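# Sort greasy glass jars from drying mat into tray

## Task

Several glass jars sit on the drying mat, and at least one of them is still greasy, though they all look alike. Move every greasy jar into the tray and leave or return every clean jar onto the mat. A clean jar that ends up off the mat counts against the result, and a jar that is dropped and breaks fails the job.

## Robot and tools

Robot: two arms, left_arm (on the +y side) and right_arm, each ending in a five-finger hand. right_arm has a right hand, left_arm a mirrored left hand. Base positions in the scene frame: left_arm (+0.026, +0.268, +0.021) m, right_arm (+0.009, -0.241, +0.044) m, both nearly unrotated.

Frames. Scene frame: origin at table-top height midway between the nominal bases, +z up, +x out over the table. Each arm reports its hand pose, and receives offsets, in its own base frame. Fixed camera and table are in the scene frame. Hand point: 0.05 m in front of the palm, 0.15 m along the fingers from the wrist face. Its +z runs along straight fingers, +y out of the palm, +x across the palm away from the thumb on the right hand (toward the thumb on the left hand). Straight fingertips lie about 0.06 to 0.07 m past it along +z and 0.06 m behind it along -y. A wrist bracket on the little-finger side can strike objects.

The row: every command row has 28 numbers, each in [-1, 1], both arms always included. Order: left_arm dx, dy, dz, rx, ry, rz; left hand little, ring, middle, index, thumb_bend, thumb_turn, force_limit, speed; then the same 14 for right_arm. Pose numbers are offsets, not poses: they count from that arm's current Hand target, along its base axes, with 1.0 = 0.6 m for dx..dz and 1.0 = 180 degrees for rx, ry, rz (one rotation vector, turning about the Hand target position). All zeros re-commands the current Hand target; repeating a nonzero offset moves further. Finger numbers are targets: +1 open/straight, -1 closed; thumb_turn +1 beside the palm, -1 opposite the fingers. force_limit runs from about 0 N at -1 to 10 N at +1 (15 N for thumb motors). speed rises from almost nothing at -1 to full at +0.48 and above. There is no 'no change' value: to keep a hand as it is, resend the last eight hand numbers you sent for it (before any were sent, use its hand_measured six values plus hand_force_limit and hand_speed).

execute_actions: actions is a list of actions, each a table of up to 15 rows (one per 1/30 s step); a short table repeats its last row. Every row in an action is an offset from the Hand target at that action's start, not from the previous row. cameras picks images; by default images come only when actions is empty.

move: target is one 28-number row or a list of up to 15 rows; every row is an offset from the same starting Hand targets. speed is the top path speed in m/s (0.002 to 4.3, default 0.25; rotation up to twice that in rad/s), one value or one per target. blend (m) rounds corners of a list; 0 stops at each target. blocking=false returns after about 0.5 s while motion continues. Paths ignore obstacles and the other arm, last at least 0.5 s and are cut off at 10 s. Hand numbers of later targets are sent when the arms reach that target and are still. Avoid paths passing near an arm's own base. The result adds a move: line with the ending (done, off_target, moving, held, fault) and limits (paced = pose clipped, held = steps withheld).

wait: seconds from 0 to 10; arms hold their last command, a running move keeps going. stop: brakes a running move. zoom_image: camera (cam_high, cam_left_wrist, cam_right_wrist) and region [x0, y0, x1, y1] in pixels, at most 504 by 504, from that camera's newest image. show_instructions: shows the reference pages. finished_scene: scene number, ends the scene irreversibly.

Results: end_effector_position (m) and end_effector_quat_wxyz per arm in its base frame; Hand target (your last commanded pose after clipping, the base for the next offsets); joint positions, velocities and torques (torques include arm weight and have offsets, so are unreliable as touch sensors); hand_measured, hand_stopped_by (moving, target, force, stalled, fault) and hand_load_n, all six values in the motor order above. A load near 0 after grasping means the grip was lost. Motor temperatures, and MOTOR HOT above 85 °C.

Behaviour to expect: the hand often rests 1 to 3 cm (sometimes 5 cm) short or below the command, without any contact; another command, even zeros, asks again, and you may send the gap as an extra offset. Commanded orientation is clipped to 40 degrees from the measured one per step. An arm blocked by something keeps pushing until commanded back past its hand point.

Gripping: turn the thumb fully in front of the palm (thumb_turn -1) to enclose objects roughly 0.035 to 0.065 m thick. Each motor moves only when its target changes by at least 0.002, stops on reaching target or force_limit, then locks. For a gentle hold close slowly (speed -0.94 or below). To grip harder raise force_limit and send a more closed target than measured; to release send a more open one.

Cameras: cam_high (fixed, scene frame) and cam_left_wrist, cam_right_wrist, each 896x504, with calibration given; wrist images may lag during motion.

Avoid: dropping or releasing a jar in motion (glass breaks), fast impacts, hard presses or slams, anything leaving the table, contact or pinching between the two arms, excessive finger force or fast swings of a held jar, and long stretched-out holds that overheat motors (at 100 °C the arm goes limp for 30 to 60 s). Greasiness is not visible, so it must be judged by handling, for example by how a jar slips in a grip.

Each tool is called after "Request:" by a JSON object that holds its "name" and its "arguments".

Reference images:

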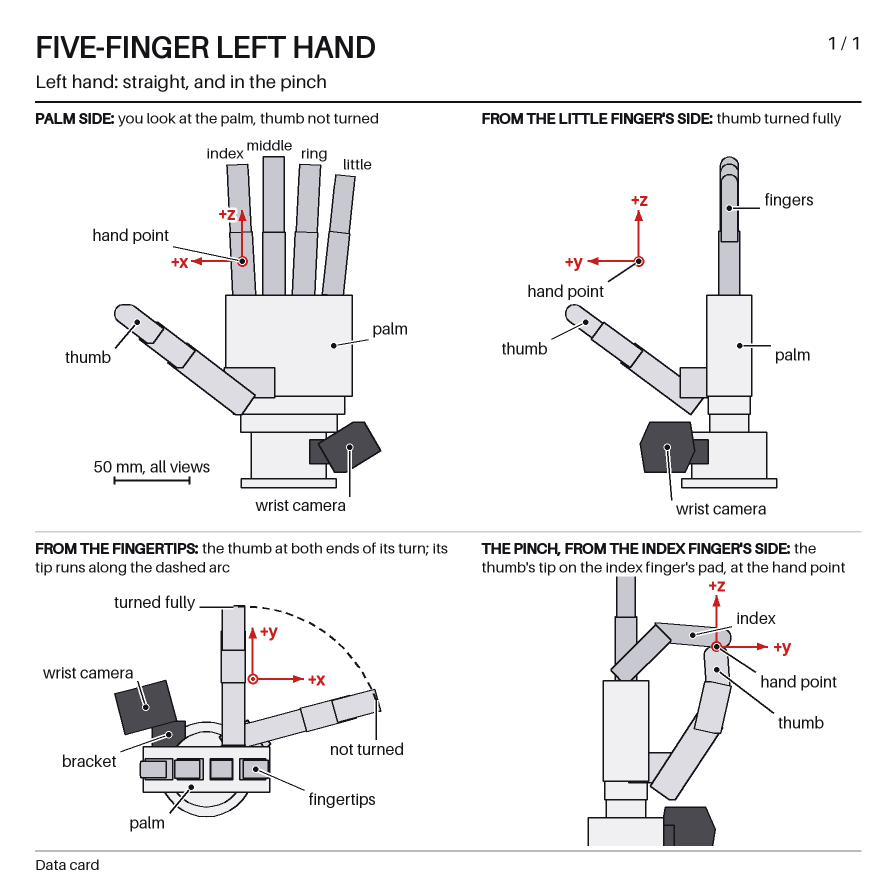

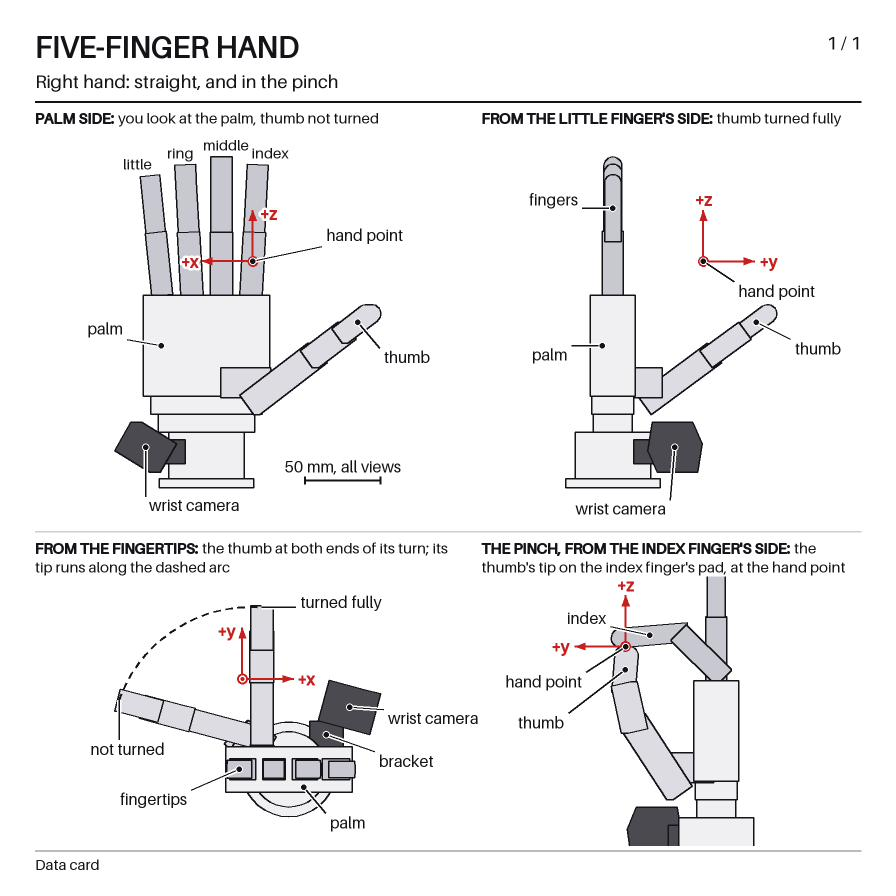

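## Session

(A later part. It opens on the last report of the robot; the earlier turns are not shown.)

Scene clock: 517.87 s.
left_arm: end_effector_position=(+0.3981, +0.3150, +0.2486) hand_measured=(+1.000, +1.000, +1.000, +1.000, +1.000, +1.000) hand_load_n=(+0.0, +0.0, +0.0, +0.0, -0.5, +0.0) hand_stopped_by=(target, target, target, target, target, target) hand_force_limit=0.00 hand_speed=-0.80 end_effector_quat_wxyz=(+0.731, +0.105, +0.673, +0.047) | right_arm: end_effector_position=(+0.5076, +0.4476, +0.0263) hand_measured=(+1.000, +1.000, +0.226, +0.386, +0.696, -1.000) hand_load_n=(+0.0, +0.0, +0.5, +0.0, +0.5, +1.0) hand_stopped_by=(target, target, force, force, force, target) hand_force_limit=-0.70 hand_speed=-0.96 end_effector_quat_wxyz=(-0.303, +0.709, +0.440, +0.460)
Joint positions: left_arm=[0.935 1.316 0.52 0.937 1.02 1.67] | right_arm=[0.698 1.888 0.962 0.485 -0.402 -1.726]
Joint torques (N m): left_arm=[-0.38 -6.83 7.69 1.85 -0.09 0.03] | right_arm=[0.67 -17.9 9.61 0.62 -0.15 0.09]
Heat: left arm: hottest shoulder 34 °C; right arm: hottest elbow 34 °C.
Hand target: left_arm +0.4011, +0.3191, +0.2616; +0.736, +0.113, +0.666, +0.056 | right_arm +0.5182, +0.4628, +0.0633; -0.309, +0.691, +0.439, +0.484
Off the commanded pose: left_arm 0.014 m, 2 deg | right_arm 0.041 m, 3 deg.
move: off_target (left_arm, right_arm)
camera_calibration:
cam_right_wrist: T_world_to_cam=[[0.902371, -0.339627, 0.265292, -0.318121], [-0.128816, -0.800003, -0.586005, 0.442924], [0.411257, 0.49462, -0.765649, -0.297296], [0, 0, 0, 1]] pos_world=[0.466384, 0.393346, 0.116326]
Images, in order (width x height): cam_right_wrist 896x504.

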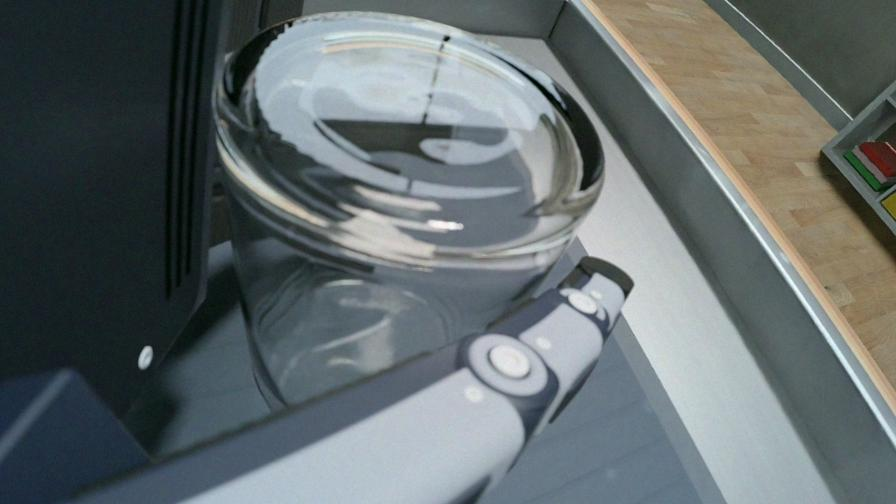

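Request:
{"name": "execute_actions", "arguments": {"actions": [[[0,0,0,0,0,0,1,1,1,1,1,1,0,-0.8,0,0,0,0,0,0,1,1,0.45,0.55,0.9,-1,-0.65,-0.6]]]}}

Request:
{"name": "move", "arguments": {"target": [0,0,0,0,0,0,1,1,1,1,1,1,0,-0.8,0.0,0.0,-0.08,0,0,0,1,1,0.45,0.55,0.9,-1,-0.65,-0.6], "speed": 0.05, "cameras": ["cam_right_wrist"]}}

Request:
{"name": "execute_actions", "arguments": {"actions": [[[0,0,0,0,0,0,1,1,1,1,1,1,0,-0.8,0,0,0,0,0,0,1,1,-1,-1,-1,-1,-0.6,-0.95]]]}}

Request:
{"name": "wait", "arguments": {"seconds": 2, "cameras": ["cam_right_wrist"]}}

Scene clock: 521.70 s.
left_arm: end_effector_position=(+0.3981, +0.3150, +0.2486) hand_measured=(+1.000, +1.000, +1.000, +1.000, +1.000, +1.000) hand_load_n=(+0.0, +0.0, +0.5, +0.0, +0.0, +0.0) hand_stopped_by=(target, target, target, target, target, target) hand_force_limit=0.00 hand_speed=-0.80 end_effector_quat_wxyz=(+0.731, +0.105, +0.673, +0.047) | right_arm: end_effector_position=(+0.5078, +0.4476, +0.0278) hand_measured=(+1.000, +1.000, +0.450, +0.550, +0.900, -1.000) hand_load_n=(+0.0, +0.0, +0.0, +0.0, +0.0, +0.0) hand_stopped_by=(target, target, target, target, target, target) hand_force_limit=-0.65 hand_speed=-0.60 end_effector_quat_wxyz=(-0.303, +0.708, +0.440, +0.461)
Joint positions: left_arm=[0.935 1.316 0.52 0.937 1.02 1.67] | right_arm=[0.698 1.885 0.962 0.485 -0.402 -1.726]
Joint torques (N m): left_arm=[-0.5 -6.89 7.68 1.85 -0.09 0.03] | right_arm=[0.79 -17.67 9.65 0.59 -0.17 0.09]
Heat: left arm: hottest shoulder 34 °C; right arm: hottest elbow 35 °C.
Hand target: left_arm +0.4011, +0.3191, +0.2616; +0.736, +0.113, +0.666, +0.056 | right_arm +0.5182, +0.4628, +0.0633; -0.309, +0.691, +0.439, +0.484
Off the commanded pose: left_arm 0.014 m, 2 deg | right_arm 0.040 m, 3 deg.

Scene clock: 523.00 s.
left_arm: end_effector_position=(+0.3981, +0.3150, +0.2486) hand_measured=(+1.000, +1.000, +1.000, +1.000, +1.000, +1.000) hand_load_n=(+0.0, +0.0, +0.5, +0.0, +0.0, +0.0) hand_stopped_by=(target, target, target, target, target, target) hand_force_limit=0.00 hand_speed=-0.80 end_effector_quat_wxyz=(+0.731, +0.105, +0.673, +0.047) | right_arm: end_effector_position=(+0.5125, +0.4519, +0.0145) hand_measured=(+1.000, +1.000, +0.450, +0.550, +0.900, -1.000) hand_load_n=(+0.0, +0.0, +0.0, -0.5, +0.0, +0.5) hand_stopped_by=(target, target, target, target, target, target) hand_force_limit=-0.65 hand_speed=-0.60 end_effector_quat_wxyz=(-0.305, +0.698, +0.439, +0.477)
Joint positions: left_arm=[0.935 1.316 0.52 0.937 1.02 1.67] | right_arm=[0.699 1.94 0.962 0.578 -0.402 -1.726]
Joint torques (N m): left_arm=[-0.38 -6.95 7.68 1.81 -0.1 0.02] | right_arm=[0.67 -13.04 8.5 1.47 -0.15 0.09]
Heat: left arm: hottest shoulder 34 °C; right arm: hottest elbow 35 °C.
Hand target: left_arm +0.4011, +0.3191, +0.2616; +0.736, +0.113, +0.666, +0.056 | right_arm +0.5183, +0.4627, +0.0154; -0.309, +0.691, +0.439, +0.484
Off the commanded pose: left_arm 0.014 m, 2 deg | right_arm 0.012 m, 1 deg.
move: off_target (left_arm, right_arm)
camera_calibration:
cam_right_wrist: T_world_to_cam=[[0.893827, -0.346748, 0.284322, -0.310541], [-0.110221, -0.784505, -0.610249, 0.423936], [0.434655, 0.514118, -0.739431, -0.331717], [0, 0, 0, 1]] pos_world=[0.468479, 0.395442, 0.101718]
Images, in order (width x height): cam_right_wrist 896x504.

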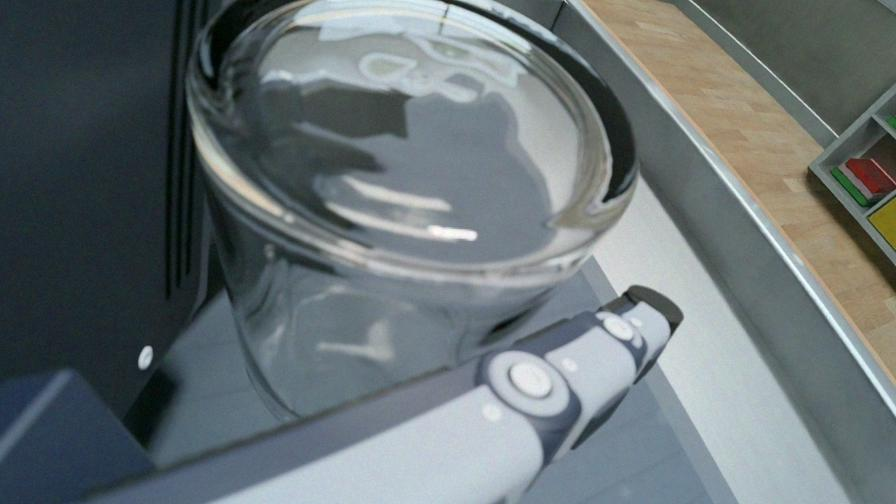

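Scene clock: 525.50 s.
left_arm: end_effector_position=(+0.3981, +0.3150, +0.2486) hand_measured=(+1.000, +1.000, +1.000, +1.000, +1.000, +1.000) hand_load_n=(+0.0, +0.0, +0.0, +0.0, +0.0, +0.0) hand_stopped_by=(target, target, target, target, target, target) hand_force_limit=0.00 hand_speed=-0.80 end_effector_quat_wxyz=(+0.731, +0.105, +0.673, +0.047) | right_arm: end_effector_position=(+0.5112, +0.4523, +0.0107) hand_measured=(+1.000, +1.000, +0.134, +0.230, +0.740, -1.000) hand_load_n=(+0.0, +0.0, +1.5, +1.5, +3.0, +0.5) hand_stopped_by=(target, target, force, force, force, target) hand_force_limit=-0.60 hand_speed=-0.95 end_effector_quat_wxyz=(-0.306, +0.699, +0.439, +0.474)
Joint positions: left_arm=[0.935 1.316 0.52 0.937 1.02 1.67] | right_arm=[0.7 1.946 0.962 0.578 -0.402 -1.726]
Joint torques (N m): left_arm=[-0.44 -7 7.71 1.84 -0.09 0.02] | right_arm=[0.62 -13.57 8.46 1.47 -0.13 0.08]
Heat: left arm: hottest shoulder 34 °C; right arm: hottest elbow 35 °C.
Hand target: left_arm +0.4011, +0.3191, +0.2616; +0.736, +0.113, +0.666, +0.056 | right_arm +0.5183, +0.4627, +0.0152; -0.309, +0.692, +0.439, +0.484
Off the commanded pose: left_arm 0.014 m, 2 deg | right_arm 0.013 m, 1 deg.

Scene clock: 527.50 s.
left_arm: end_effector_position=(+0.3981, +0.3150, +0.2486) hand_measured=(+1.000, +1.000, +1.000, +1.000, +1.000, +1.000) hand_load_n=(+0.0, +0.0, +0.0, +0.0, +0.0, +0.0) hand_stopped_by=(target, target, target, target, target, target) hand_force_limit=0.00 hand_speed=-0.80 end_effector_quat_wxyz=(+0.731, +0.105, +0.673, +0.047) | right_arm: end_effector_position=(+0.5112, +0.4523, +0.0107) hand_measured=(+1.000, +1.000, +0.134, +0.230, +0.740, -1.000) hand_load_n=(+0.0, +0.0, +1.5, +2.0, +3.0, +0.5) hand_stopped_by=(target, target, force, force, force, target) hand_force_limit=-0.60 hand_speed=-0.95 end_effector_quat_wxyz=(-0.306, +0.699, +0.439, +0.474)
Joint positions: left_arm=[0.935 1.316 0.52 0.937 1.02 1.67] | right_arm=[0.7 1.946 0.962 0.578 -0.402 -1.726]
Joint torques (N m): left_arm=[-0.5 -6.95 7.69 1.84 -0.09 0.03] | right_arm=[0.56 -13.57 8.46 1.48 -0.13 0.09]
Heat: left arm: hottest shoulder 34 °C; right arm: hottest elbow 35 °C.
Hand target: left_arm +0.4011, +0.3191, +0.2616; +0.736, +0.113, +0.666, +0.056 | right_arm +0.5183, +0.4627, +0.0152; -0.309, +0.692, +0.439, +0.484
Off the commanded pose: left_arm 0.014 m, 2 deg | right_arm 0.013 m, 1 deg.
wait: 2.00 s; at rest by 0.17 s
camera_calibration:
cam_right_wrist: T_world_to_cam=[[0.895749, -0.344015, 0.281581, -0.310445], [-0.111453, -0.786941, -0.606879, 0.423458], [0.430363, 0.512228, -0.743243, -0.331114], [0, 0, 0, 1]] pos_world=[0.467776, 0.396045, 0.0983049]
Images, in order (width x height): cam_right_wrist 896x504.

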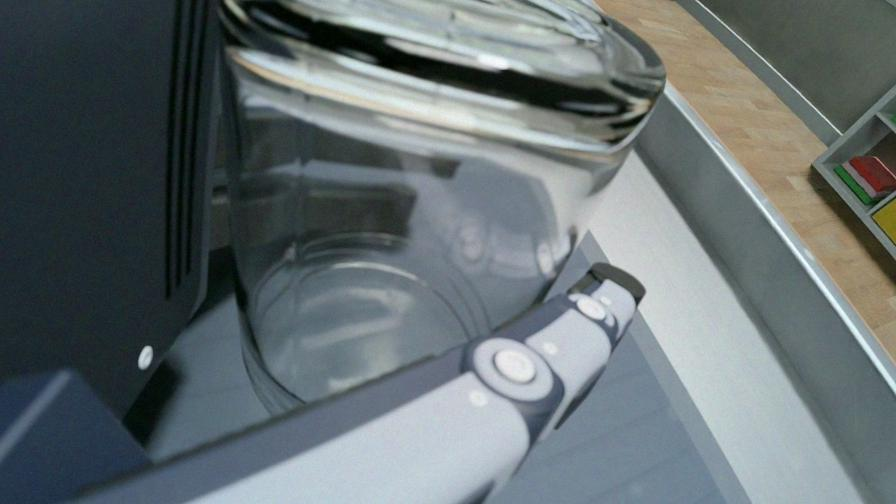

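Request:
{"name": "move", "arguments": {"target": [0,0,0,0,0,0,1,1,1,1,1,1,0,-0.8,0.0,0.0,0.07,0,0,0,1,1,-1,-1,-1,-1,-0.6,-0.95], "speed": 0.03, "cameras": ["cam_right_wrist"]}}

Scene clock: 531.93 s.
left_arm: end_effector_position=(+0.3981, +0.3150, +0.2486) hand_measured=(+1.000, +1.000, +1.000, +1.000, +1.000, +1.000) hand_load_n=(+0.0, +0.0, +0.0, +0.0, +0.0, +0.0) hand_stopped_by=(target, target, target, target, target, target) hand_force_limit=0.00 hand_speed=-0.80 end_effector_quat_wxyz=(+0.731, +0.105, +0.673, +0.047) | right_arm: end_effector_position=(+0.5073, +0.4490, +0.0212) hand_measured=(+1.000, +1.000, +0.134, +0.230, +0.740, -1.000) hand_load_n=(+0.0, +0.0, +1.0, +0.5, +1.0, +1.0) hand_stopped_by=(target, target, force, force, force, target) hand_force_limit=-0.60 hand_speed=-0.95 end_effector_quat_wxyz=(-0.304, +0.708, +0.441, +0.461)
Joint positions: left_arm=[0.935 1.316 0.52 0.937 1.02 1.67] | right_arm=[0.7 1.901 0.962 0.5 -0.402 -1.726]
Joint torques (N m): left_arm=[-0.5 -6.83 7.69 1.84 -0.1 0.03] | right_arm=[0.56 -17.96 9.33 0.62 -0.14 0.09]
Heat: left arm: hottest shoulder 34 °C; right arm: hottest elbow 35 °C.
Hand target: left_arm +0.4011, +0.3191, +0.2616; +0.736, +0.113, +0.666, +0.056 | right_arm +0.5183, +0.4627, +0.0575; -0.309, +0.691, +0.439, +0.484
Off the commanded pose: left_arm 0.014 m, 2 deg | right_arm 0.040 m, 3 deg.
move: off_target (left_arm, right_arm)
camera_calibration:
cam_right_wrist: T_world_to_cam=[[0.90262, -0.338226, 0.266233, -0.316743], [-0.126418, -0.799544, -0.587153, 0.439617], [0.411456, 0.496319, -0.764442, -0.302599], [0, 0, 0, 1]] pos_world=[0.46598, 0.394548, 0.11113]
Images, in order (width x height): cam_right_wrist 896x504.

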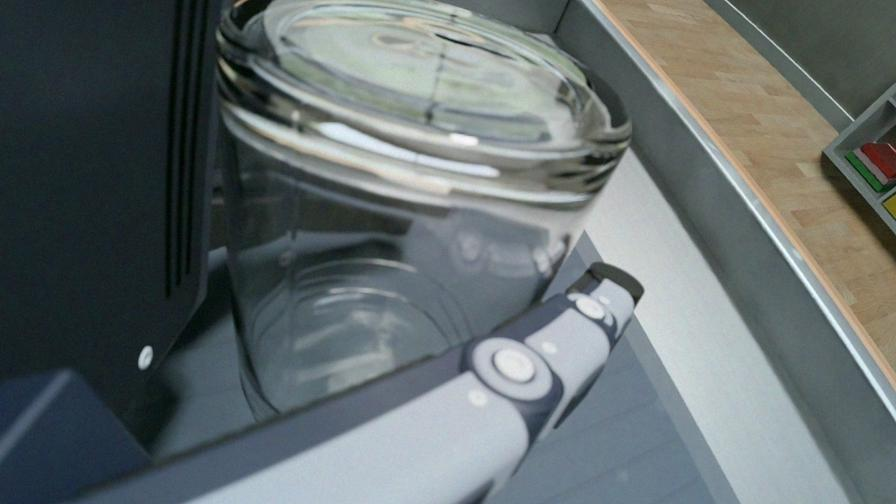

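Request:
{"name": "execute_actions", "arguments": {"actions": [[[0,0,0,0,0,0,1,1,1,1,1,1,0,-0.8,0,0,0,0,0,0,1,1,0.45,0.55,0.9,-1,-0.65,-0.6]],[[0,0,0,0,0,0,1,1,1,1,1,1,0,-0.8,0,0,0,0,0,0,1,1,0.8,0.8,1,-1,-0.65,-0.6]]]}}

Request:
{"name": "move", "arguments": {"target": [0,0,0,0,0,0,1,1,1,1,1,1,0,-0.8,0.0,0.0,-0.064,0.0252,-0.0117,0,1,1,0.8,0.8,1,-1,-0.65,-0.6], "speed": 0.05, "cameras": ["cam_right_wrist"]}}

Scene clock: 541.93 s.
left_arm: end_effector_position=(+0.3981, +0.3150, +0.2486) hand_measured=(+1.000, +1.000, +1.000, +1.000, +1.000, +1.000) hand_load_n=(+0.0, +0.0, +0.0, +0.0, +0.0, +0.0) hand_stopped_by=(target, target, target, target, target, target) hand_force_limit=0.00 hand_speed=-0.80 end_effector_quat_wxyz=(+0.731, +0.105, +0.673, +0.047) | right_arm: end_effector_position=(+0.5076, +0.4490, +0.0227) hand_measured=(+1.000, +1.000, +0.800, +0.800, +1.000, -1.000) hand_load_n=(+0.0, +0.0, +0.0, +0.5, +0.0, +0.0) hand_stopped_by=(target, target, target, target, target, target) hand_force_limit=-0.65 hand_speed=-0.60 end_effector_quat_wxyz=(-0.303, +0.707, +0.440, +0.462)
Joint positions: left_arm=[0.935 1.316 0.52 0.937 1.02 1.67] | right_arm=[0.7 1.899 0.962 0.5 -0.401 -1.726]
Joint torques (N m): left_arm=[-0.44 -6.95 7.66 1.83 -0.09 0.02] | right_arm=[0.56 -17.79 9.37 0.61 -0.18 0.09]
Heat: left arm: hottest shoulder 34 °C; right arm: hottest elbow 35 °C.
Hand target: left_arm +0.4011, +0.3191, +0.2616; +0.736, +0.113, +0.666, +0.056 | right_arm +0.5183, +0.4627, +0.0574; -0.309, +0.691, +0.439, +0.484
Off the commanded pose: left_arm 0.014 m, 2 deg | right_arm 0.039 m, 3 deg.

Scene clock: 543.23 s.
left_arm: end_effector_position=(+0.3981, +0.3150, +0.2486) hand_measured=(+1.000, +1.000, +1.000, +1.000, +1.000, +1.000) hand_load_n=(+0.0, +0.0, +0.0, +0.0, +0.0, +0.0) hand_stopped_by=(target, target, target, target, target, target) hand_force_limit=0.00 hand_speed=-0.80 end_effector_quat_wxyz=(+0.731, +0.105, +0.673, +0.047) | right_arm: end_effector_position=(+0.5177, +0.4623, +0.0205) hand_measured=(+1.000, +1.000, +0.800, +0.800, +1.000, -1.000) hand_load_n=(+0.0, +0.0, +0.0, +0.0, +0.0, +0.5) hand_stopped_by=(target, target, target, target, target, target) hand_force_limit=-0.65 hand_speed=-0.60 end_effector_quat_wxyz=(-0.324, +0.672, +0.428, +0.510)
Joint positions: left_arm=[0.935 1.316 0.52 0.937 1.02 1.67] | right_arm=[0.7 1.984 0.962 0.724 -0.416 -1.695]
Joint torques (N m): left_arm=[-0.44 -6.89 7.68 1.85 -0.09 0.02] | right_arm=[0.09 -14.45 5.71 1.62 -0.28 0.12]
Heat: left arm: hottest shoulder 34 °C; right arm: hottest elbow 35 °C.
Hand target: left_arm +0.4011, +0.3191, +0.2616; +0.736, +0.113, +0.666, +0.056 | right_arm +0.5183, +0.4627, +0.0188; -0.328, +0.670, +0.425, +0.514
Off the commanded pose: left_arm 0.014 m, 2 deg | right_arm 0.002 m, 1 deg.
move: off_target (left_arm)
camera_calibration:
cam_right_wrist: T_world_to_cam=[[0.881715, -0.366307, 0.297317, -0.298324], [-0.075896, -0.732123, -0.676931, 0.395721], [0.465637, 0.574295, -0.673326, -0.380085], [0, 0, 0, 1]] pos_world=[0.470052, 0.39872, 0.100652]
Images, in order (width x height): cam_right_wrist 896x504.

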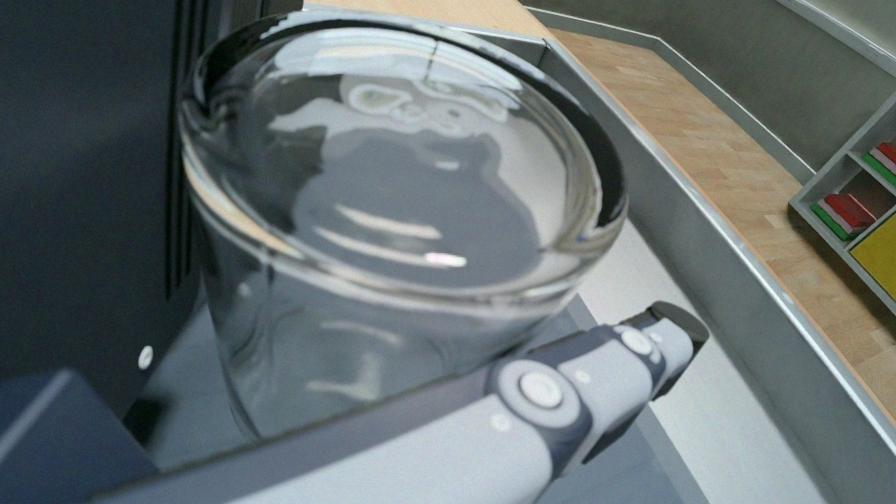

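Request:
{"name": "move", "arguments": {"target": [0,0,0,0,0,0,1,1,1,1,1,1,0,-0.8,0.0,0.0,-0.01,0,0,0,1,1,0.8,0.8,1,-1,-0.65,-0.6], "speed": 0.05}}

Request:
{"name": "execute_actions", "arguments": {"actions": [[[0,0,0,0,0,0,1,1,1,1,1,1,0,-0.8,0,0,0,0,0,0,1,1,0.45,0.55,0.8,-1,-0.65,-0.6]],[[0,0,0,0,0,0,1,1,1,1,1,1,0,-0.8,0,0,0,0,0,0,1,1,-1,-1,-1,-1,0.0,-0.93]]]}}

Request:
{"name": "wait", "arguments": {"seconds": 2, "cameras": ["cam_right_wrist"]}}

Scene clock: 549.27 s.
left_arm: end_effector_position=(+0.3981, +0.3150, +0.2486) hand_measured=(+1.000, +1.000, +1.000, +1.000, +1.000, +1.000) hand_load_n=(+0.0, +0.0, +0.0, +0.0, +0.0, +0.0) hand_stopped_by=(target, target, target, target, target, target) hand_force_limit=0.00 hand_speed=-0.80 end_effector_quat_wxyz=(+0.731, +0.105, +0.673, +0.047) | right_arm: end_effector_position=(+0.5180, +0.4625, +0.0174) hand_measured=(+1.000, +1.000, +0.800, +0.800, +1.000, -1.000) hand_load_n=(+0.0, +0.0, +0.0, +0.0, +0.0, +0.0) hand_stopped_by=(target, target, target, target, target, target) hand_force_limit=-0.65 hand_speed=-0.60 end_effector_quat_wxyz=(-0.325, +0.671, +0.427, +0.512)
Joint positions: left_arm=[0.935 1.316 0.52 0.937 1.02 1.67] | right_arm=[0.7 1.994 0.962 0.738 -0.416 -1.694]
Joint torques (N m): left_arm=[-0.44 -6.95 7.69 1.81 -0.09 0.02] | right_arm=[0.03 -14.1 5.64 1.68 -0.27 0.12]
Heat: left arm: hottest shoulder 34 °C; right arm: hottest shoulder 34 °C.
Hand target: left_arm +0.4011, +0.3191, +0.2616; +0.736, +0.113, +0.666, +0.056 | right_arm +0.5183, +0.4627, +0.0129; -0.328, +0.670, +0.425, +0.514
Off the commanded pose: left_arm 0.014 m, 2 deg | right_arm 0.005 m, 0 deg.
move: off_target (left_arm)

Scene clock: 551.90 s.
left_arm: end_effector_position=(+0.3981, +0.3150, +0.2486) hand_measured=(+1.000, +1.000, +1.000, +1.000, +1.000, +1.000) hand_load_n=(+0.0, +0.0, +0.0, +0.0, +0.0, +0.0) hand_stopped_by=(target, target, target, target, target, target) hand_force_limit=0.00 hand_speed=-0.80 end_effector_quat_wxyz=(+0.731, +0.105, +0.673, +0.047) | right_arm: end_effector_position=(+0.5185, +0.4631, +0.0193) hand_measured=(+1.000, +1.000, +0.176, +0.186, +0.614, -1.000) hand_load_n=(+0.0, +0.0, +1.5, +4.5, +7.5, -0.5) hand_stopped_by=(target, target, force, force, force, target) hand_force_limit=0.00 hand_speed=-0.93 end_effector_quat_wxyz=(-0.326, +0.668, +0.427, +0.515)
Joint positions: left_arm=[0.935 1.316 0.52 0.937 1.02 1.67] | right_arm=[0.7 1.994 0.962 0.746 -0.416 -1.693]
Joint torques (N m): left_arm=[-0.44 -6.95 7.71 1.81 -0.08 0.02] | right_arm=[0.09 -14.04 5.71 1.4 -0.24 0.11]
Heat: left arm: hottest shoulder 34 °C; right arm: hottest shoulder 34 °C.
Hand target: left_arm +0.4011, +0.3191, +0.2616; +0.736, +0.113, +0.666, +0.056 | right_arm +0.5182, +0.4627, +0.0128; -0.328, +0.670, +0.425, +0.514
Off the commanded pose: left_arm 0.014 m, 2 deg | right_arm 0.006 m, 0 deg.

Scene clock: 553.90 s.
left_arm: end_effector_position=(+0.3981, +0.3150, +0.2486) hand_measured=(+1.000, +1.000, +1.000, +1.000, +1.000, +1.000) hand_load_n=(+0.0, +0.0, +0.0, +0.0, +0.0, +0.0) hand_stopped_by=(target, target, target, target, target, target) hand_force_limit=0.00 hand_speed=-0.80 end_effector_quat_wxyz=(+0.731, +0.105, +0.673, +0.047) | right_arm: end_effector_position=(+0.5185, +0.4631, +0.0193) hand_measured=(+1.000, +1.000, +0.176, +0.186, +0.614, -1.000) hand_load_n=(+0.0, +0.0, +2.0, +4.5, +8.0, -0.5) hand_stopped_by=(target, target, force, force, force, target) hand_force_limit=0.00 hand_speed=-0.93 end_effector_quat_wxyz=(-0.326, +0.668, +0.427, +0.515)
Joint positions: left_arm=[0.935 1.316 0.52 0.937 1.02 1.67] | right_arm=[0.7 1.994 0.962 0.746 -0.416 -1.693]
Joint torques (N m): left_arm=[-0.44 -6.89 7.68 1.81 -0.08 0.02] | right_arm=[0.09 -14.1 5.68 1.4 -0.24 0.1]
Heat: left arm: hottest shoulder 34 °C; right arm: hottest shoulder 34 °C.
Hand target: left_arm +0.4011, +0.3191, +0.2616; +0.736, +0.113, +0.666, +0.056 | right_arm +0.5182, +0.4627, +0.0128; -0.328, +0.670, +0.425, +0.514
Off the commanded pose: left_arm 0.014 m, 2 deg | right_arm 0.006 m, 0 deg.
wait: 2.00 s; at rest by 0.17 s
camera_calibration:
cam_right_wrist: T_world_to_cam=[[0.879506, -0.368544, 0.301073, -0.296196], [-0.0702678, -0.726291, -0.683787, 0.3901], [0.470672, 0.580239, -0.664674, -0.387171], [0, 0, 0, 1]] pos_world=[0.470148, 0.398816, 0.0985791]
Images, in order (width x height): cam_right_wrist 896x504.

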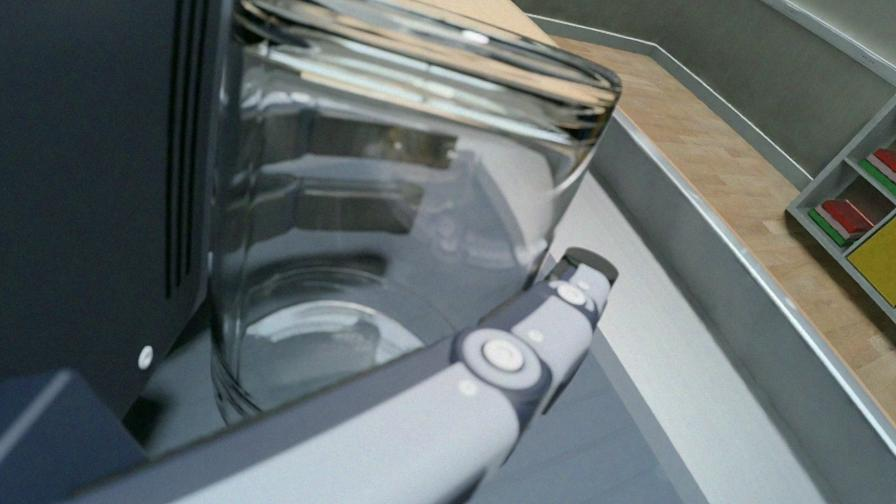

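Request:
{"name": "move", "arguments": {"target": [0,0,0,0,0,0,1,1,1,1,1,1,0,-0.8,0.0,0.0,0.1,0,0,0,1,1,-1,-1,-1,-1,0.0,-0.93], "speed": 0.04, "cameras": ["cam_right_wrist","cam_high"]}}

Scene clock: 557.50 s.
left_arm: end_effector_position=(+0.3981, +0.3150, +0.2486) hand_measured=(+1.000, +1.000, +1.000, +1.000, +1.000, +1.000) hand_load_n=(+0.0, +0.0, +0.0, +0.0, +0.0, +0.5) hand_stopped_by=(target, target, target, target, target, target) hand_force_limit=0.00 hand_speed=-0.80 end_effector_quat_wxyz=(+0.731, +0.105, +0.673, +0.047) | right_arm: end_effector_position=(+0.5142, +0.4598, +0.0434) hand_measured=(+1.000, +1.000, +0.176, +0.186, +0.614, -1.000) hand_load_n=(+0.0, +0.0, +2.5, +3.0, +7.5, +0.5) hand_stopped_by=(target, target, force, force, force, target) hand_force_limit=0.00 hand_speed=-0.93 end_effector_quat_wxyz=(-0.325, +0.683, +0.427, +0.496)
Joint positions: left_arm=[0.935 1.316 0.52 0.937 1.02 1.67] | right_arm=[0.7 1.908 0.962 0.616 -0.417 -1.688]
Joint torques (N m): left_arm=[-0.5 -6.89 7.69 1.83 -0.09 0.02] | right_arm=[0.03 -18.73 6.79 0.79 -0.22 0.05]
Heat: left arm: hottest shoulder 34 °C; right arm: hottest shoulder 34 °C.
Hand target: left_arm +0.4011, +0.3191, +0.2616; +0.736, +0.113, +0.666, +0.056 | right_arm +0.5183, +0.4626, +0.0729; -0.328, +0.670, +0.425, +0.514
Off the commanded pose: left_arm 0.014 m, 2 deg | right_arm 0.030 m, 2 deg.
move: off_target (left_arm, right_arm)
camera_calibration:
cam_right_wrist: T_world_to_cam=[[0.890154, -0.36203, 0.276695, -0.308297], [-0.0968553, -0.743695, -0.661465, 0.424523], [0.445247, 0.562007, -0.697068, -0.344343], [0, 0, 0, 1]] pos_world=[0.468867, 0.397626, 0.126081]
Images, in order (width x height): cam_high 896x504, cam_right_wrist 896x504.

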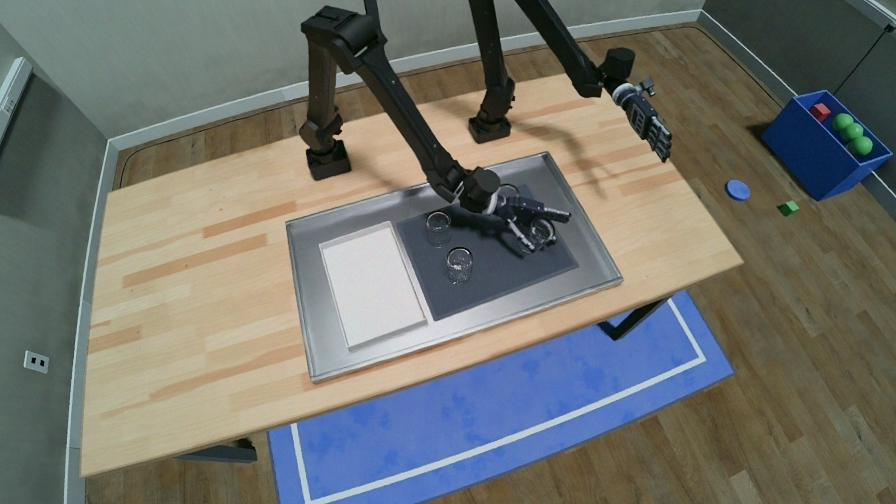

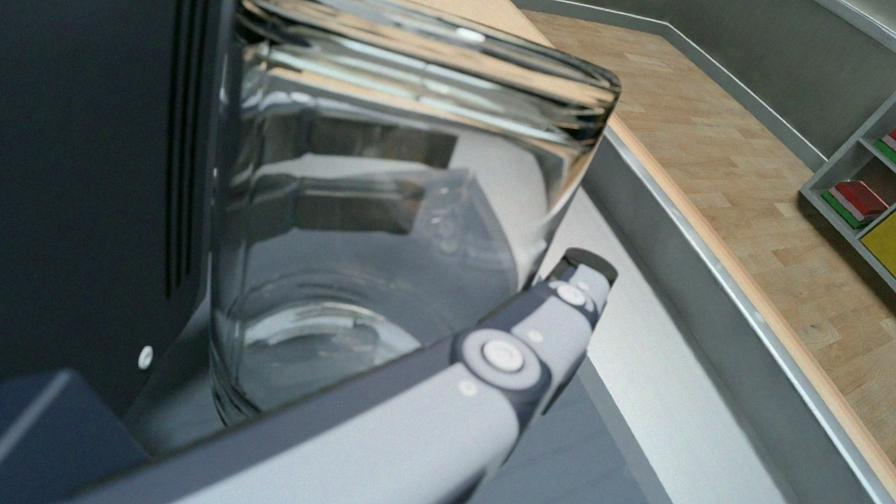

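Request:
{"name": "execute_actions", "arguments": {"actions": [[[0,0,0,0,0,0,1,1,1,1,1,1,0,-0.8,0,0,0,0,0,0,1,1,-0.97,-0.97,-1,-1,0.1,-0.96]]], "cameras": ["cam_right_wrist"]}}

Scene clock: 561.13 s.
left_arm: end_effector_position=(+0.3981, +0.3150, +0.2486) hand_measured=(+1.000, +1.000, +1.000, +1.000, +1.000, +1.000) hand_load_n=(+0.0, +0.0, +0.0, +0.0, +0.0, +0.0) hand_stopped_by=(target, target, target, target, target, target) hand_force_limit=0.00 hand_speed=-0.80 end_effector_quat_wxyz=(+0.731, +0.105, +0.673, +0.047) | right_arm: end_effector_position=(+0.5142, +0.4598, +0.0434) hand_measured=(+1.000, +1.000, +0.158, +0.156, +0.614, -1.000) hand_load_n=(+0.0, +0.0, +4.5, +5.5, +11.0, +0.5) hand_stopped_by=(target, target, force, force, force, target) hand_force_limit=0.10 hand_speed=-0.96 end_effector_quat_wxyz=(-0.325, +0.683, +0.427, +0.496)
Joint positions: left_arm=[0.935 1.316 0.52 0.937 1.02 1.67] | right_arm=[0.7 1.908 0.962 0.616 -0.417 -1.688]
Joint torques (N m): left_arm=[-0.44 -6.89 7.68 1.83 -0.09 0.02] | right_arm=[0.09 -18.67 6.79 0.85 -0.23 0.04]
Heat: left arm: hottest shoulder 34 °C; right arm: hottest shoulder 34 °C.
Hand target: left_arm +0.4011, +0.3191, +0.2616; +0.736, +0.113, +0.666, +0.056 | right_arm +0.5183, +0.4626, +0.0729; -0.328, +0.670, +0.425, +0.514
Off the commanded pose: left_arm 0.014 m, 2 deg | right_arm 0.030 m, 2 deg.
camera_calibration:
cam_right_wrist: T_world_to_cam=[[0.890154, -0.36203, 0.276695, -0.308297], [-0.0968553, -0.743695, -0.661465, 0.424523], [0.445247, 0.562007, -0.697068, -0.344343], [0, 0, 0, 1]] pos_world=[0.468867, 0.397626, 0.126081]
Images, in order (width x height): cam_right_wrist 896x504.

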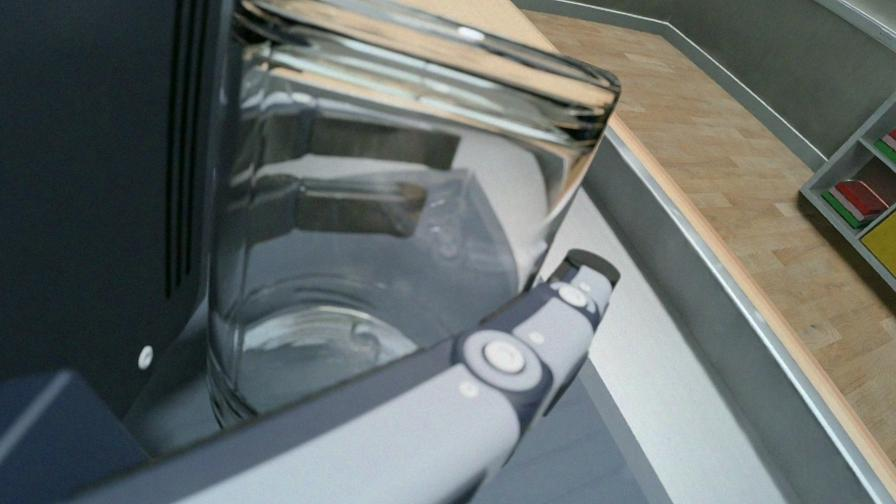

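Request:
{"name": "move", "arguments": {"target": [[0,0,0,0,0,0,1,1,1,1,1,1,0,-0.8,0,0,0.22,0,0,0,1,1,-0.97,-0.97,-1,-1,0.1,-0.96],[0,0,0,0,0,0,1,1,1,1,1,1,0,-0.8,-0.09,-0.35,0.25,0,0,-0.2,1,1,-0.97,-0.97,-1,-1,0.1,-0.96]], "speed": [0.12,0.15], "blend": [0.04,0], "cameras": ["cam_high"]}}

Scene clock: 583.00 s.
left_arm: end_effector_position=(+0.3981, +0.3150, +0.2486) hand_measured=(+1.000, +1.000, +1.000, +1.000, +1.000, +1.000) hand_load_n=(+0.0, +0.0, +0.0, +0.0, +0.0, +0.0) hand_stopped_by=(target, target, target, target, target, target) hand_force_limit=0.00 hand_speed=-0.80 end_effector_quat_wxyz=(+0.731, +0.105, +0.673, +0.047) | right_arm: end_effector_position=(+0.4624, +0.2566, +0.2052) hand_measured=(+1.000, +1.000, +0.158, +0.156, +0.614, -1.000) hand_load_n=(+0.0, +0.0, +4.0, +6.0, +11.0, +1.0) hand_stopped_by=(target, target, force, force, force, target) hand_force_limit=0.10 hand_speed=-0.96 end_effector_quat_wxyz=(-0.150, +0.776, +0.205, +0.577)
Joint positions: left_arm=[0.935 1.316 0.52 0.937 1.02 1.67] | right_arm=[0.675 1.228 0.684 0.247 0.155 -1.528]
Joint torques (N m): left_arm=[-0.44 -6.83 7.68 1.83 -0.09 0.02] | right_arm=[-0.44 -9.93 9.48 0.85 0.08 0.07]
Motor temperatures (°C): left_arm=[29 34 34 32 29 26] | right_arm=[29 35 34 26 28 29]
Heat: left arm: hottest shoulder 34 °C; right arm: hottest shoulder 35 °C.
Hand target: left_arm +0.4011, +0.3191, +0.2616; +0.736, +0.113, +0.666, +0.056 | right_arm +0.4643, +0.2527, +0.2230; -0.153, +0.768, +0.197, +0.590
Off the commanded pose: left_arm 0.014 m, 2 deg | right_arm 0.018 m, 2 deg.
move: off_target (left_arm, right_arm)
Images, in order (width x height): cam_high 896x504.

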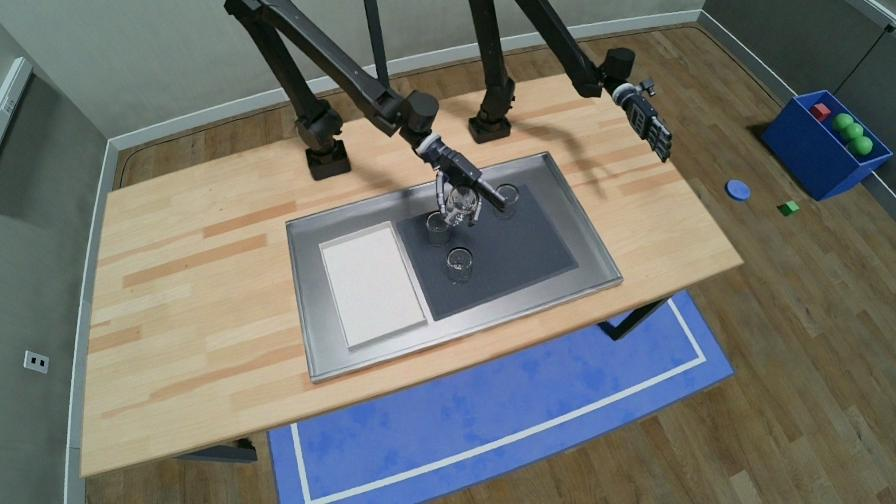

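Request:
{"name": "move", "arguments": {"target": [[0,0,0,0,0,0,1,1,1,1,1,1,0,-0.8,-0.02,-0.36,-0.05,0,0,-0.15,1,1,-0.97,-0.97,-1,-1,0.1,-0.96]], "speed": 0.15, "cameras": ["cam_high","cam_right_wrist"]}}

Scene clock: 591.07 s.
left_arm: end_effector_position=(+0.3981, +0.3150, +0.2486) hand_measured=(+1.000, +1.000, +1.000, +1.000, +1.000, +1.000) hand_load_n=(+0.0, +0.0, +0.0, +0.0, +0.0, +0.5) hand_stopped_by=(target, target, target, target, target, target) hand_force_limit=0.00 hand_speed=-0.80 end_effector_quat_wxyz=(+0.731, +0.105, +0.673, +0.047) | right_arm: end_effector_position=(+0.4482, +0.0363, +0.1716) hand_measured=(+1.000, +1.000, +0.158, +0.156, +0.614, -1.000) hand_load_n=(+0.5, +0.5, +4.5, +5.5, +11.0, +0.5) hand_stopped_by=(target, target, force, force, force, target) hand_force_limit=0.10 hand_speed=-0.96 end_effector_quat_wxyz=(-0.004, +0.810, +0.019, +0.586)
Joint positions: left_arm=[0.935 1.316 0.52 0.937 1.02 1.67] | right_arm=[0.327 1.062 0.483 0.247 0.281 -1.492]
Joint torques (N m): left_arm=[-0.38 -6.89 7.68 1.83 -0.09 0.03] | right_arm=[-0.03 -6.95 9.24 1.85 0.05 0.05]
Heat: left arm: hottest shoulder 34 °C; right arm: hottest shoulder 34 °C.
Hand target: left_arm +0.4011, +0.3191, +0.2616; +0.736, +0.113, +0.666, +0.056 | right_arm +0.4523, +0.0367, +0.1929; -0.011, +0.793, +0.012, +0.609
Off the commanded pose: left_arm 0.014 m, 2 deg | right_arm 0.022 m, 4 deg.
move: off_target (left_arm, right_arm)
camera_calibration:
cam_right_wrist: T_world_to_cam=[[0.0903767, -0.946481, 0.309848, -0.0643807], [-0.716918, -0.277784, -0.639425, 0.445251], [0.691274, -0.164346, -0.703655, -0.070372], [0, 0, 0, 1]] pos_world=[0.373674, 0.051183, 0.255135]
Images, in order (width x height): cam_high 896x504, cam_right_wrist 896x504.

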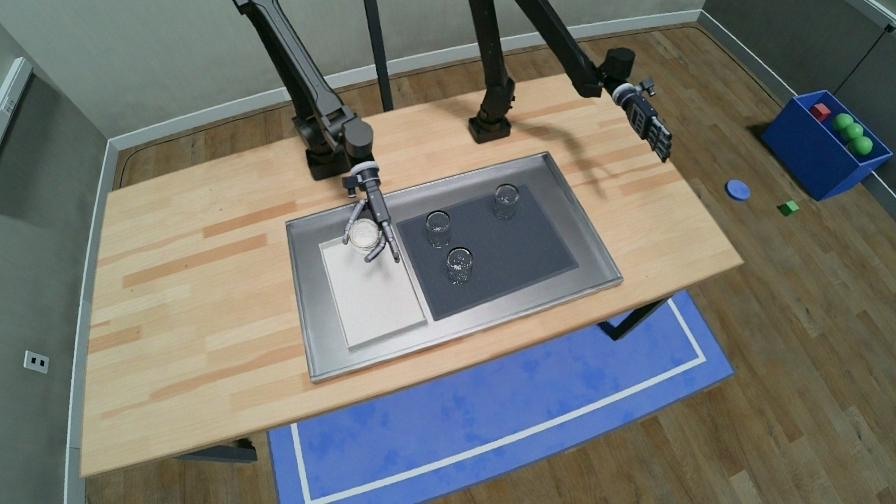

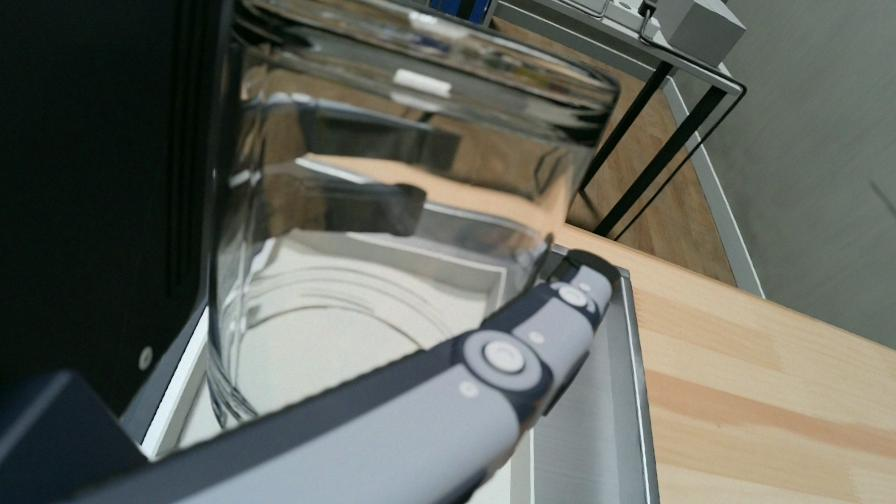

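Request:
{"name": "move", "arguments": {"target": [[0,0,0,0,0,0,1,1,1,1,1,1,0,-0.8,0,0,-0.18,0,-0.067,0,1,1,-0.97,-0.97,-1,-1,0.1,-0.96]], "speed": 0.12, "cameras": ["cam_high","cam_right_wrist"]}}

Scene clock: 596.00 s.
left_arm: end_effector_position=(+0.3981, +0.3150, +0.2486) hand_measured=(+1.000, +1.000, +1.000, +1.000, +1.000, +1.000) hand_load_n=(+0.0, +0.0, +0.0, +0.0, +0.0, +0.0) hand_stopped_by=(target, target, target, target, target, target) hand_force_limit=0.00 hand_speed=-0.80 end_effector_quat_wxyz=(+0.731, +0.105, +0.673, +0.047) | right_arm: end_effector_position=(+0.4497, +0.0325, +0.0732) hand_measured=(+1.000, +1.000, +0.158, +0.156, +0.614, -1.000) hand_load_n=(+0.0, -0.5, +4.5, +5.5, +11.0, +1.0) hand_stopped_by=(target, target, force, force, force, target) hand_force_limit=0.10 hand_speed=-0.96 end_effector_quat_wxyz=(-0.008, +0.738, +0.010, +0.675)
Joint positions: left_arm=[0.935 1.316 0.52 0.937 1.02 1.67] | right_arm=[0.331 1.655 0.287 1.275 0.304 -1.544]
Joint torques (N m): left_arm=[-0.38 -6.89 7.66 1.83 -0.09 0.02] | right_arm=[0.91 -7.82 3.44 2.02 0.09 -0.13]
Heat: left arm: hottest shoulder 34 °C; right arm: hottest shoulder 34 °C.
Hand target: left_arm +0.4011, +0.3191, +0.2616; +0.736, +0.113, +0.666, +0.056 | right_arm +0.4523, +0.0368, +0.0849; -0.010, +0.725, +0.013, +0.689
Off the commanded pose: left_arm 0.014 m, 2 deg | right_arm 0.013 m, 2 deg.
move: off_target (left_arm, right_arm)
camera_calibration:
cam_right_wrist: T_world_to_cam=[[0.0114073, -0.953666, 0.30065, -0.00121649], [-0.553769, -0.256377, -0.792219, 0.319393], [0.832592, -0.157454, -0.531036, -0.217692], [0, 0, 0, 1]] pos_world=[0.358132, 0.0464482, 0.137792]
Images, in order (width x height): cam_high 896x504, cam_right_wrist 896x504.

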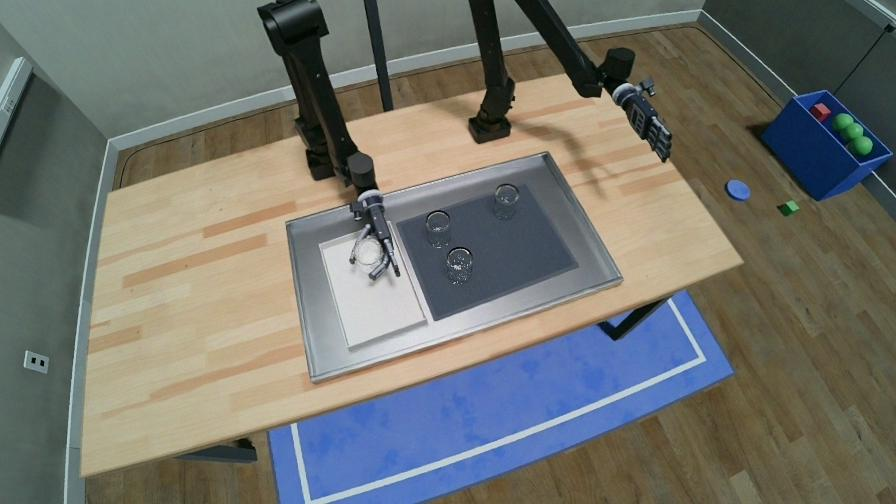

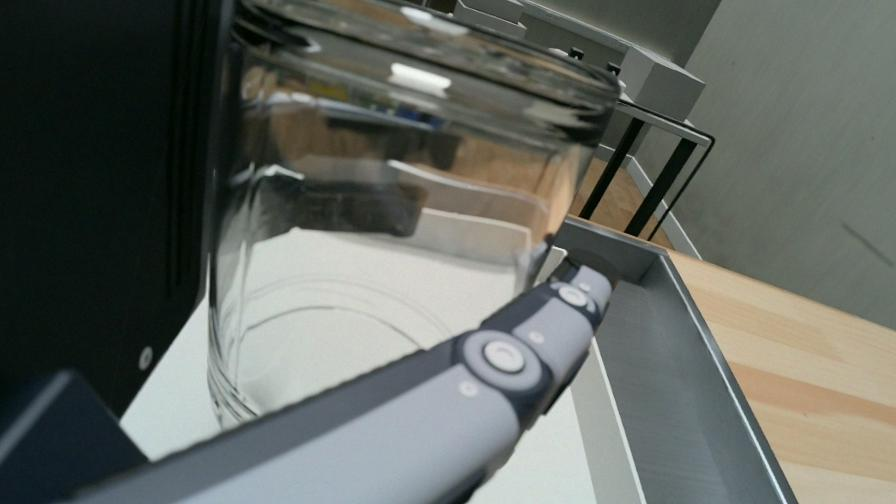

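Request:
{"name": "move", "arguments": {"target": [[0,0,0,0,0,0,1,1,1,1,1,1,0,-0.8,0,0,-0.092,0,0,0,1,1,-0.97,-0.97,-1,-1,0.1,-0.96]], "speed": 0.06, "cameras": ["cam_right_wrist"]}}

Request:
{"name": "move", "arguments": {"target": [[0,0,0,0,0,0,1,1,1,1,1,1,0,-0.8,0,0,-0.015,0,0,0,1,1,-0.97,-0.97,-1,-1,0.1,-0.96]], "speed": 0.04, "cameras": ["cam_right_wrist"]}}

Scene clock: 601.13 s.
left_arm: end_effector_position=(+0.3981, +0.3150, +0.2486) hand_measured=(+1.000, +1.000, +1.000, +1.000, +1.000, +1.000) hand_load_n=(+0.0, -0.5, +0.0, +0.0, +0.0, +0.0) hand_stopped_by=(target, target, target, target, target, target) hand_force_limit=0.00 hand_speed=-0.80 end_effector_quat_wxyz=(+0.731, +0.105, +0.673, +0.047) | right_arm: end_effector_position=(+0.4454, +0.0307, +0.0198) hand_measured=(+1.000, +1.000, +0.158, +0.156, +0.614, -1.000) hand_load_n=(+0.0, +0.0, +4.5, +5.5, +11.0, +0.5) hand_stopped_by=(target, target, force, force, force, target) hand_force_limit=0.10 hand_speed=-0.96 end_effector_quat_wxyz=(-0.005, +0.743, +0.011, +0.669)
Joint positions: left_arm=[0.935 1.316 0.52 0.937 1.02 1.67] | right_arm=[0.331 1.938 0.298 1.531 0.306 -1.545]
Joint torques (N m): left_arm=[-0.32 -7 7.68 1.84 -0.09 0.02] | right_arm=[0.85 -8.53 2.25 2.03 0.11 -0.07]
Heat: left arm: hottest shoulder 34 °C; right arm: hottest shoulder 34 °C.
Hand target: left_arm +0.4011, +0.3191, +0.2616; +0.736, +0.113, +0.666, +0.056 | right_arm +0.4522, +0.0366, +0.0296; -0.009, +0.725, +0.013, +0.689
Off the commanded pose: left_arm 0.014 m, 2 deg | right_arm 0.014 m, 3 deg.
joint sent to its limit (right arm) — joint 4 (wrist pitch), upper limit. The joint targets still meet the commanded pose.
move: off_target (left_arm, right_arm)
camera_calibration:
cam_right_wrist: T_world_to_cam=[[0.014335, -0.951784, 0.306433, 0.0117011], [-0.566405, -0.260283, -0.781945, 0.279877], [0.824003, -0.162356, -0.542826, -0.238579], [0, 0, 0, 1]] pos_world=[0.354946, 0.0452494, 0.0857558]
Images, in order (width x height): cam_right_wrist 896x504.

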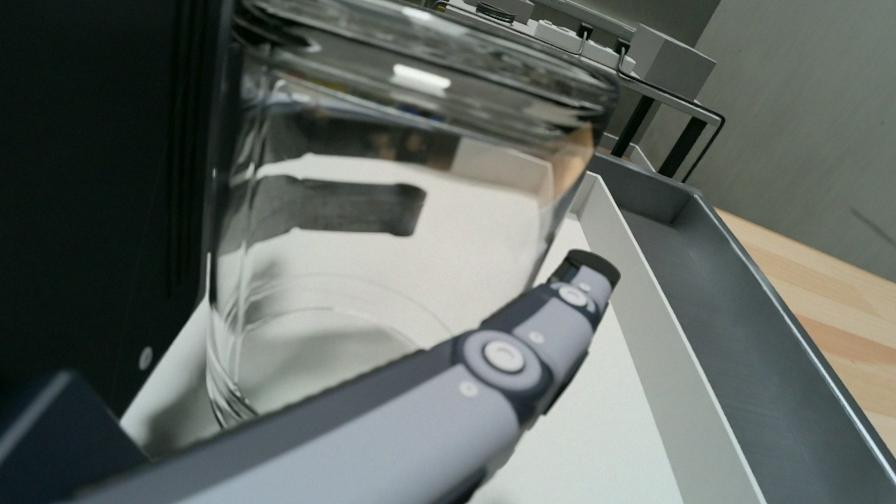

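Scene clock: 601.87 s.
left_arm: end_effector_position=(+0.3981, +0.3150, +0.2486) hand_measured=(+1.000, +1.000, +1.000, +1.000, +1.000, +1.000) hand_load_n=(+0.0, +0.0, +0.0, +0.0, +0.0, +0.0) hand_stopped_by=(target, target, target, target, target, target) hand_force_limit=0.00 hand_speed=-0.80 end_effector_quat_wxyz=(+0.731, +0.105, +0.673, +0.047) | right_arm: end_effector_position=(+0.4463, +0.0307, +0.0137) hand_measured=(+1.000, +1.000, +0.158, +0.156, +0.614, -1.000) hand_load_n=(+0.0, +0.0, +4.0, +5.5, +11.0, +0.5) hand_stopped_by=(target, target, force, force, force, target) hand_force_limit=0.10 hand_speed=-0.96 end_effector_quat_wxyz=(-0.003, +0.746, +0.012, +0.665)
Joint positions: left_arm=[0.935 1.316 0.52 0.937 1.02 1.67] | right_arm=[0.331 1.957 0.305 1.532 0.308 -1.545]
Joint torques (N m): left_arm=[-0.38 -6.83 7.68 1.83 -0.09 0.03] | right_arm=[0.91 -8.29 2.07 1.99 0.11 0.02]
Heat: left arm: hottest shoulder 34 °C; right arm: hottest shoulder 34 °C.
Hand target: left_arm +0.4011, +0.3191, +0.2616; +0.736, +0.113, +0.666, +0.056 | right_arm +0.4523, +0.0366, +0.0208; -0.010, +0.725, +0.013, +0.689
Off the commanded pose: left_arm 0.014 m, 2 deg | right_arm 0.011 m, 4 deg.
joint sent to its limit (right arm) — joint 4 (wrist pitch), upper limit. The joint targets still meet the commanded pose.
move: off_target (left_arm, right_arm)
camera_calibration:
cam_right_wrist: T_world_to_cam=[[0.0156877, -0.950626, 0.309941, 0.0129374], [-0.574996, -0.262173, -0.775013, 0.279367], [0.818006, -0.166057, -0.550719, -0.239635], [0, 0, 0, 1]] pos_world=[0.356455, 0.0457481, 0.0805312]
Images, in order (width x height): cam_right_wrist 896x504.

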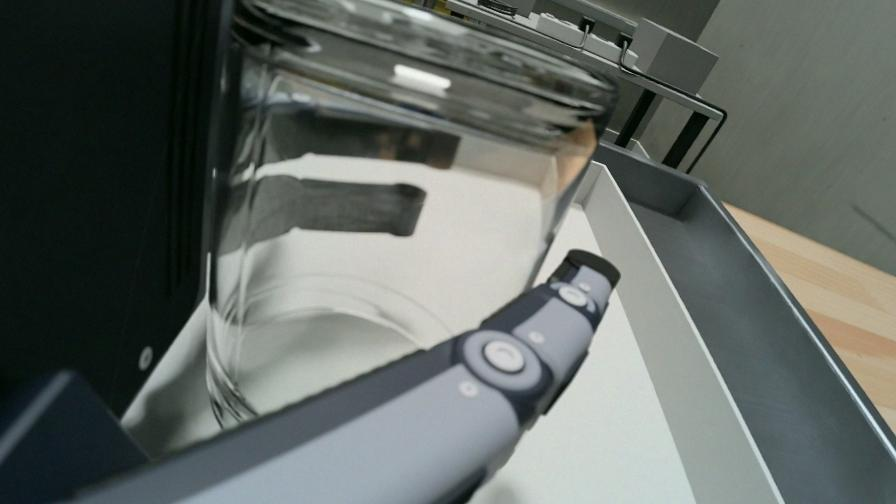

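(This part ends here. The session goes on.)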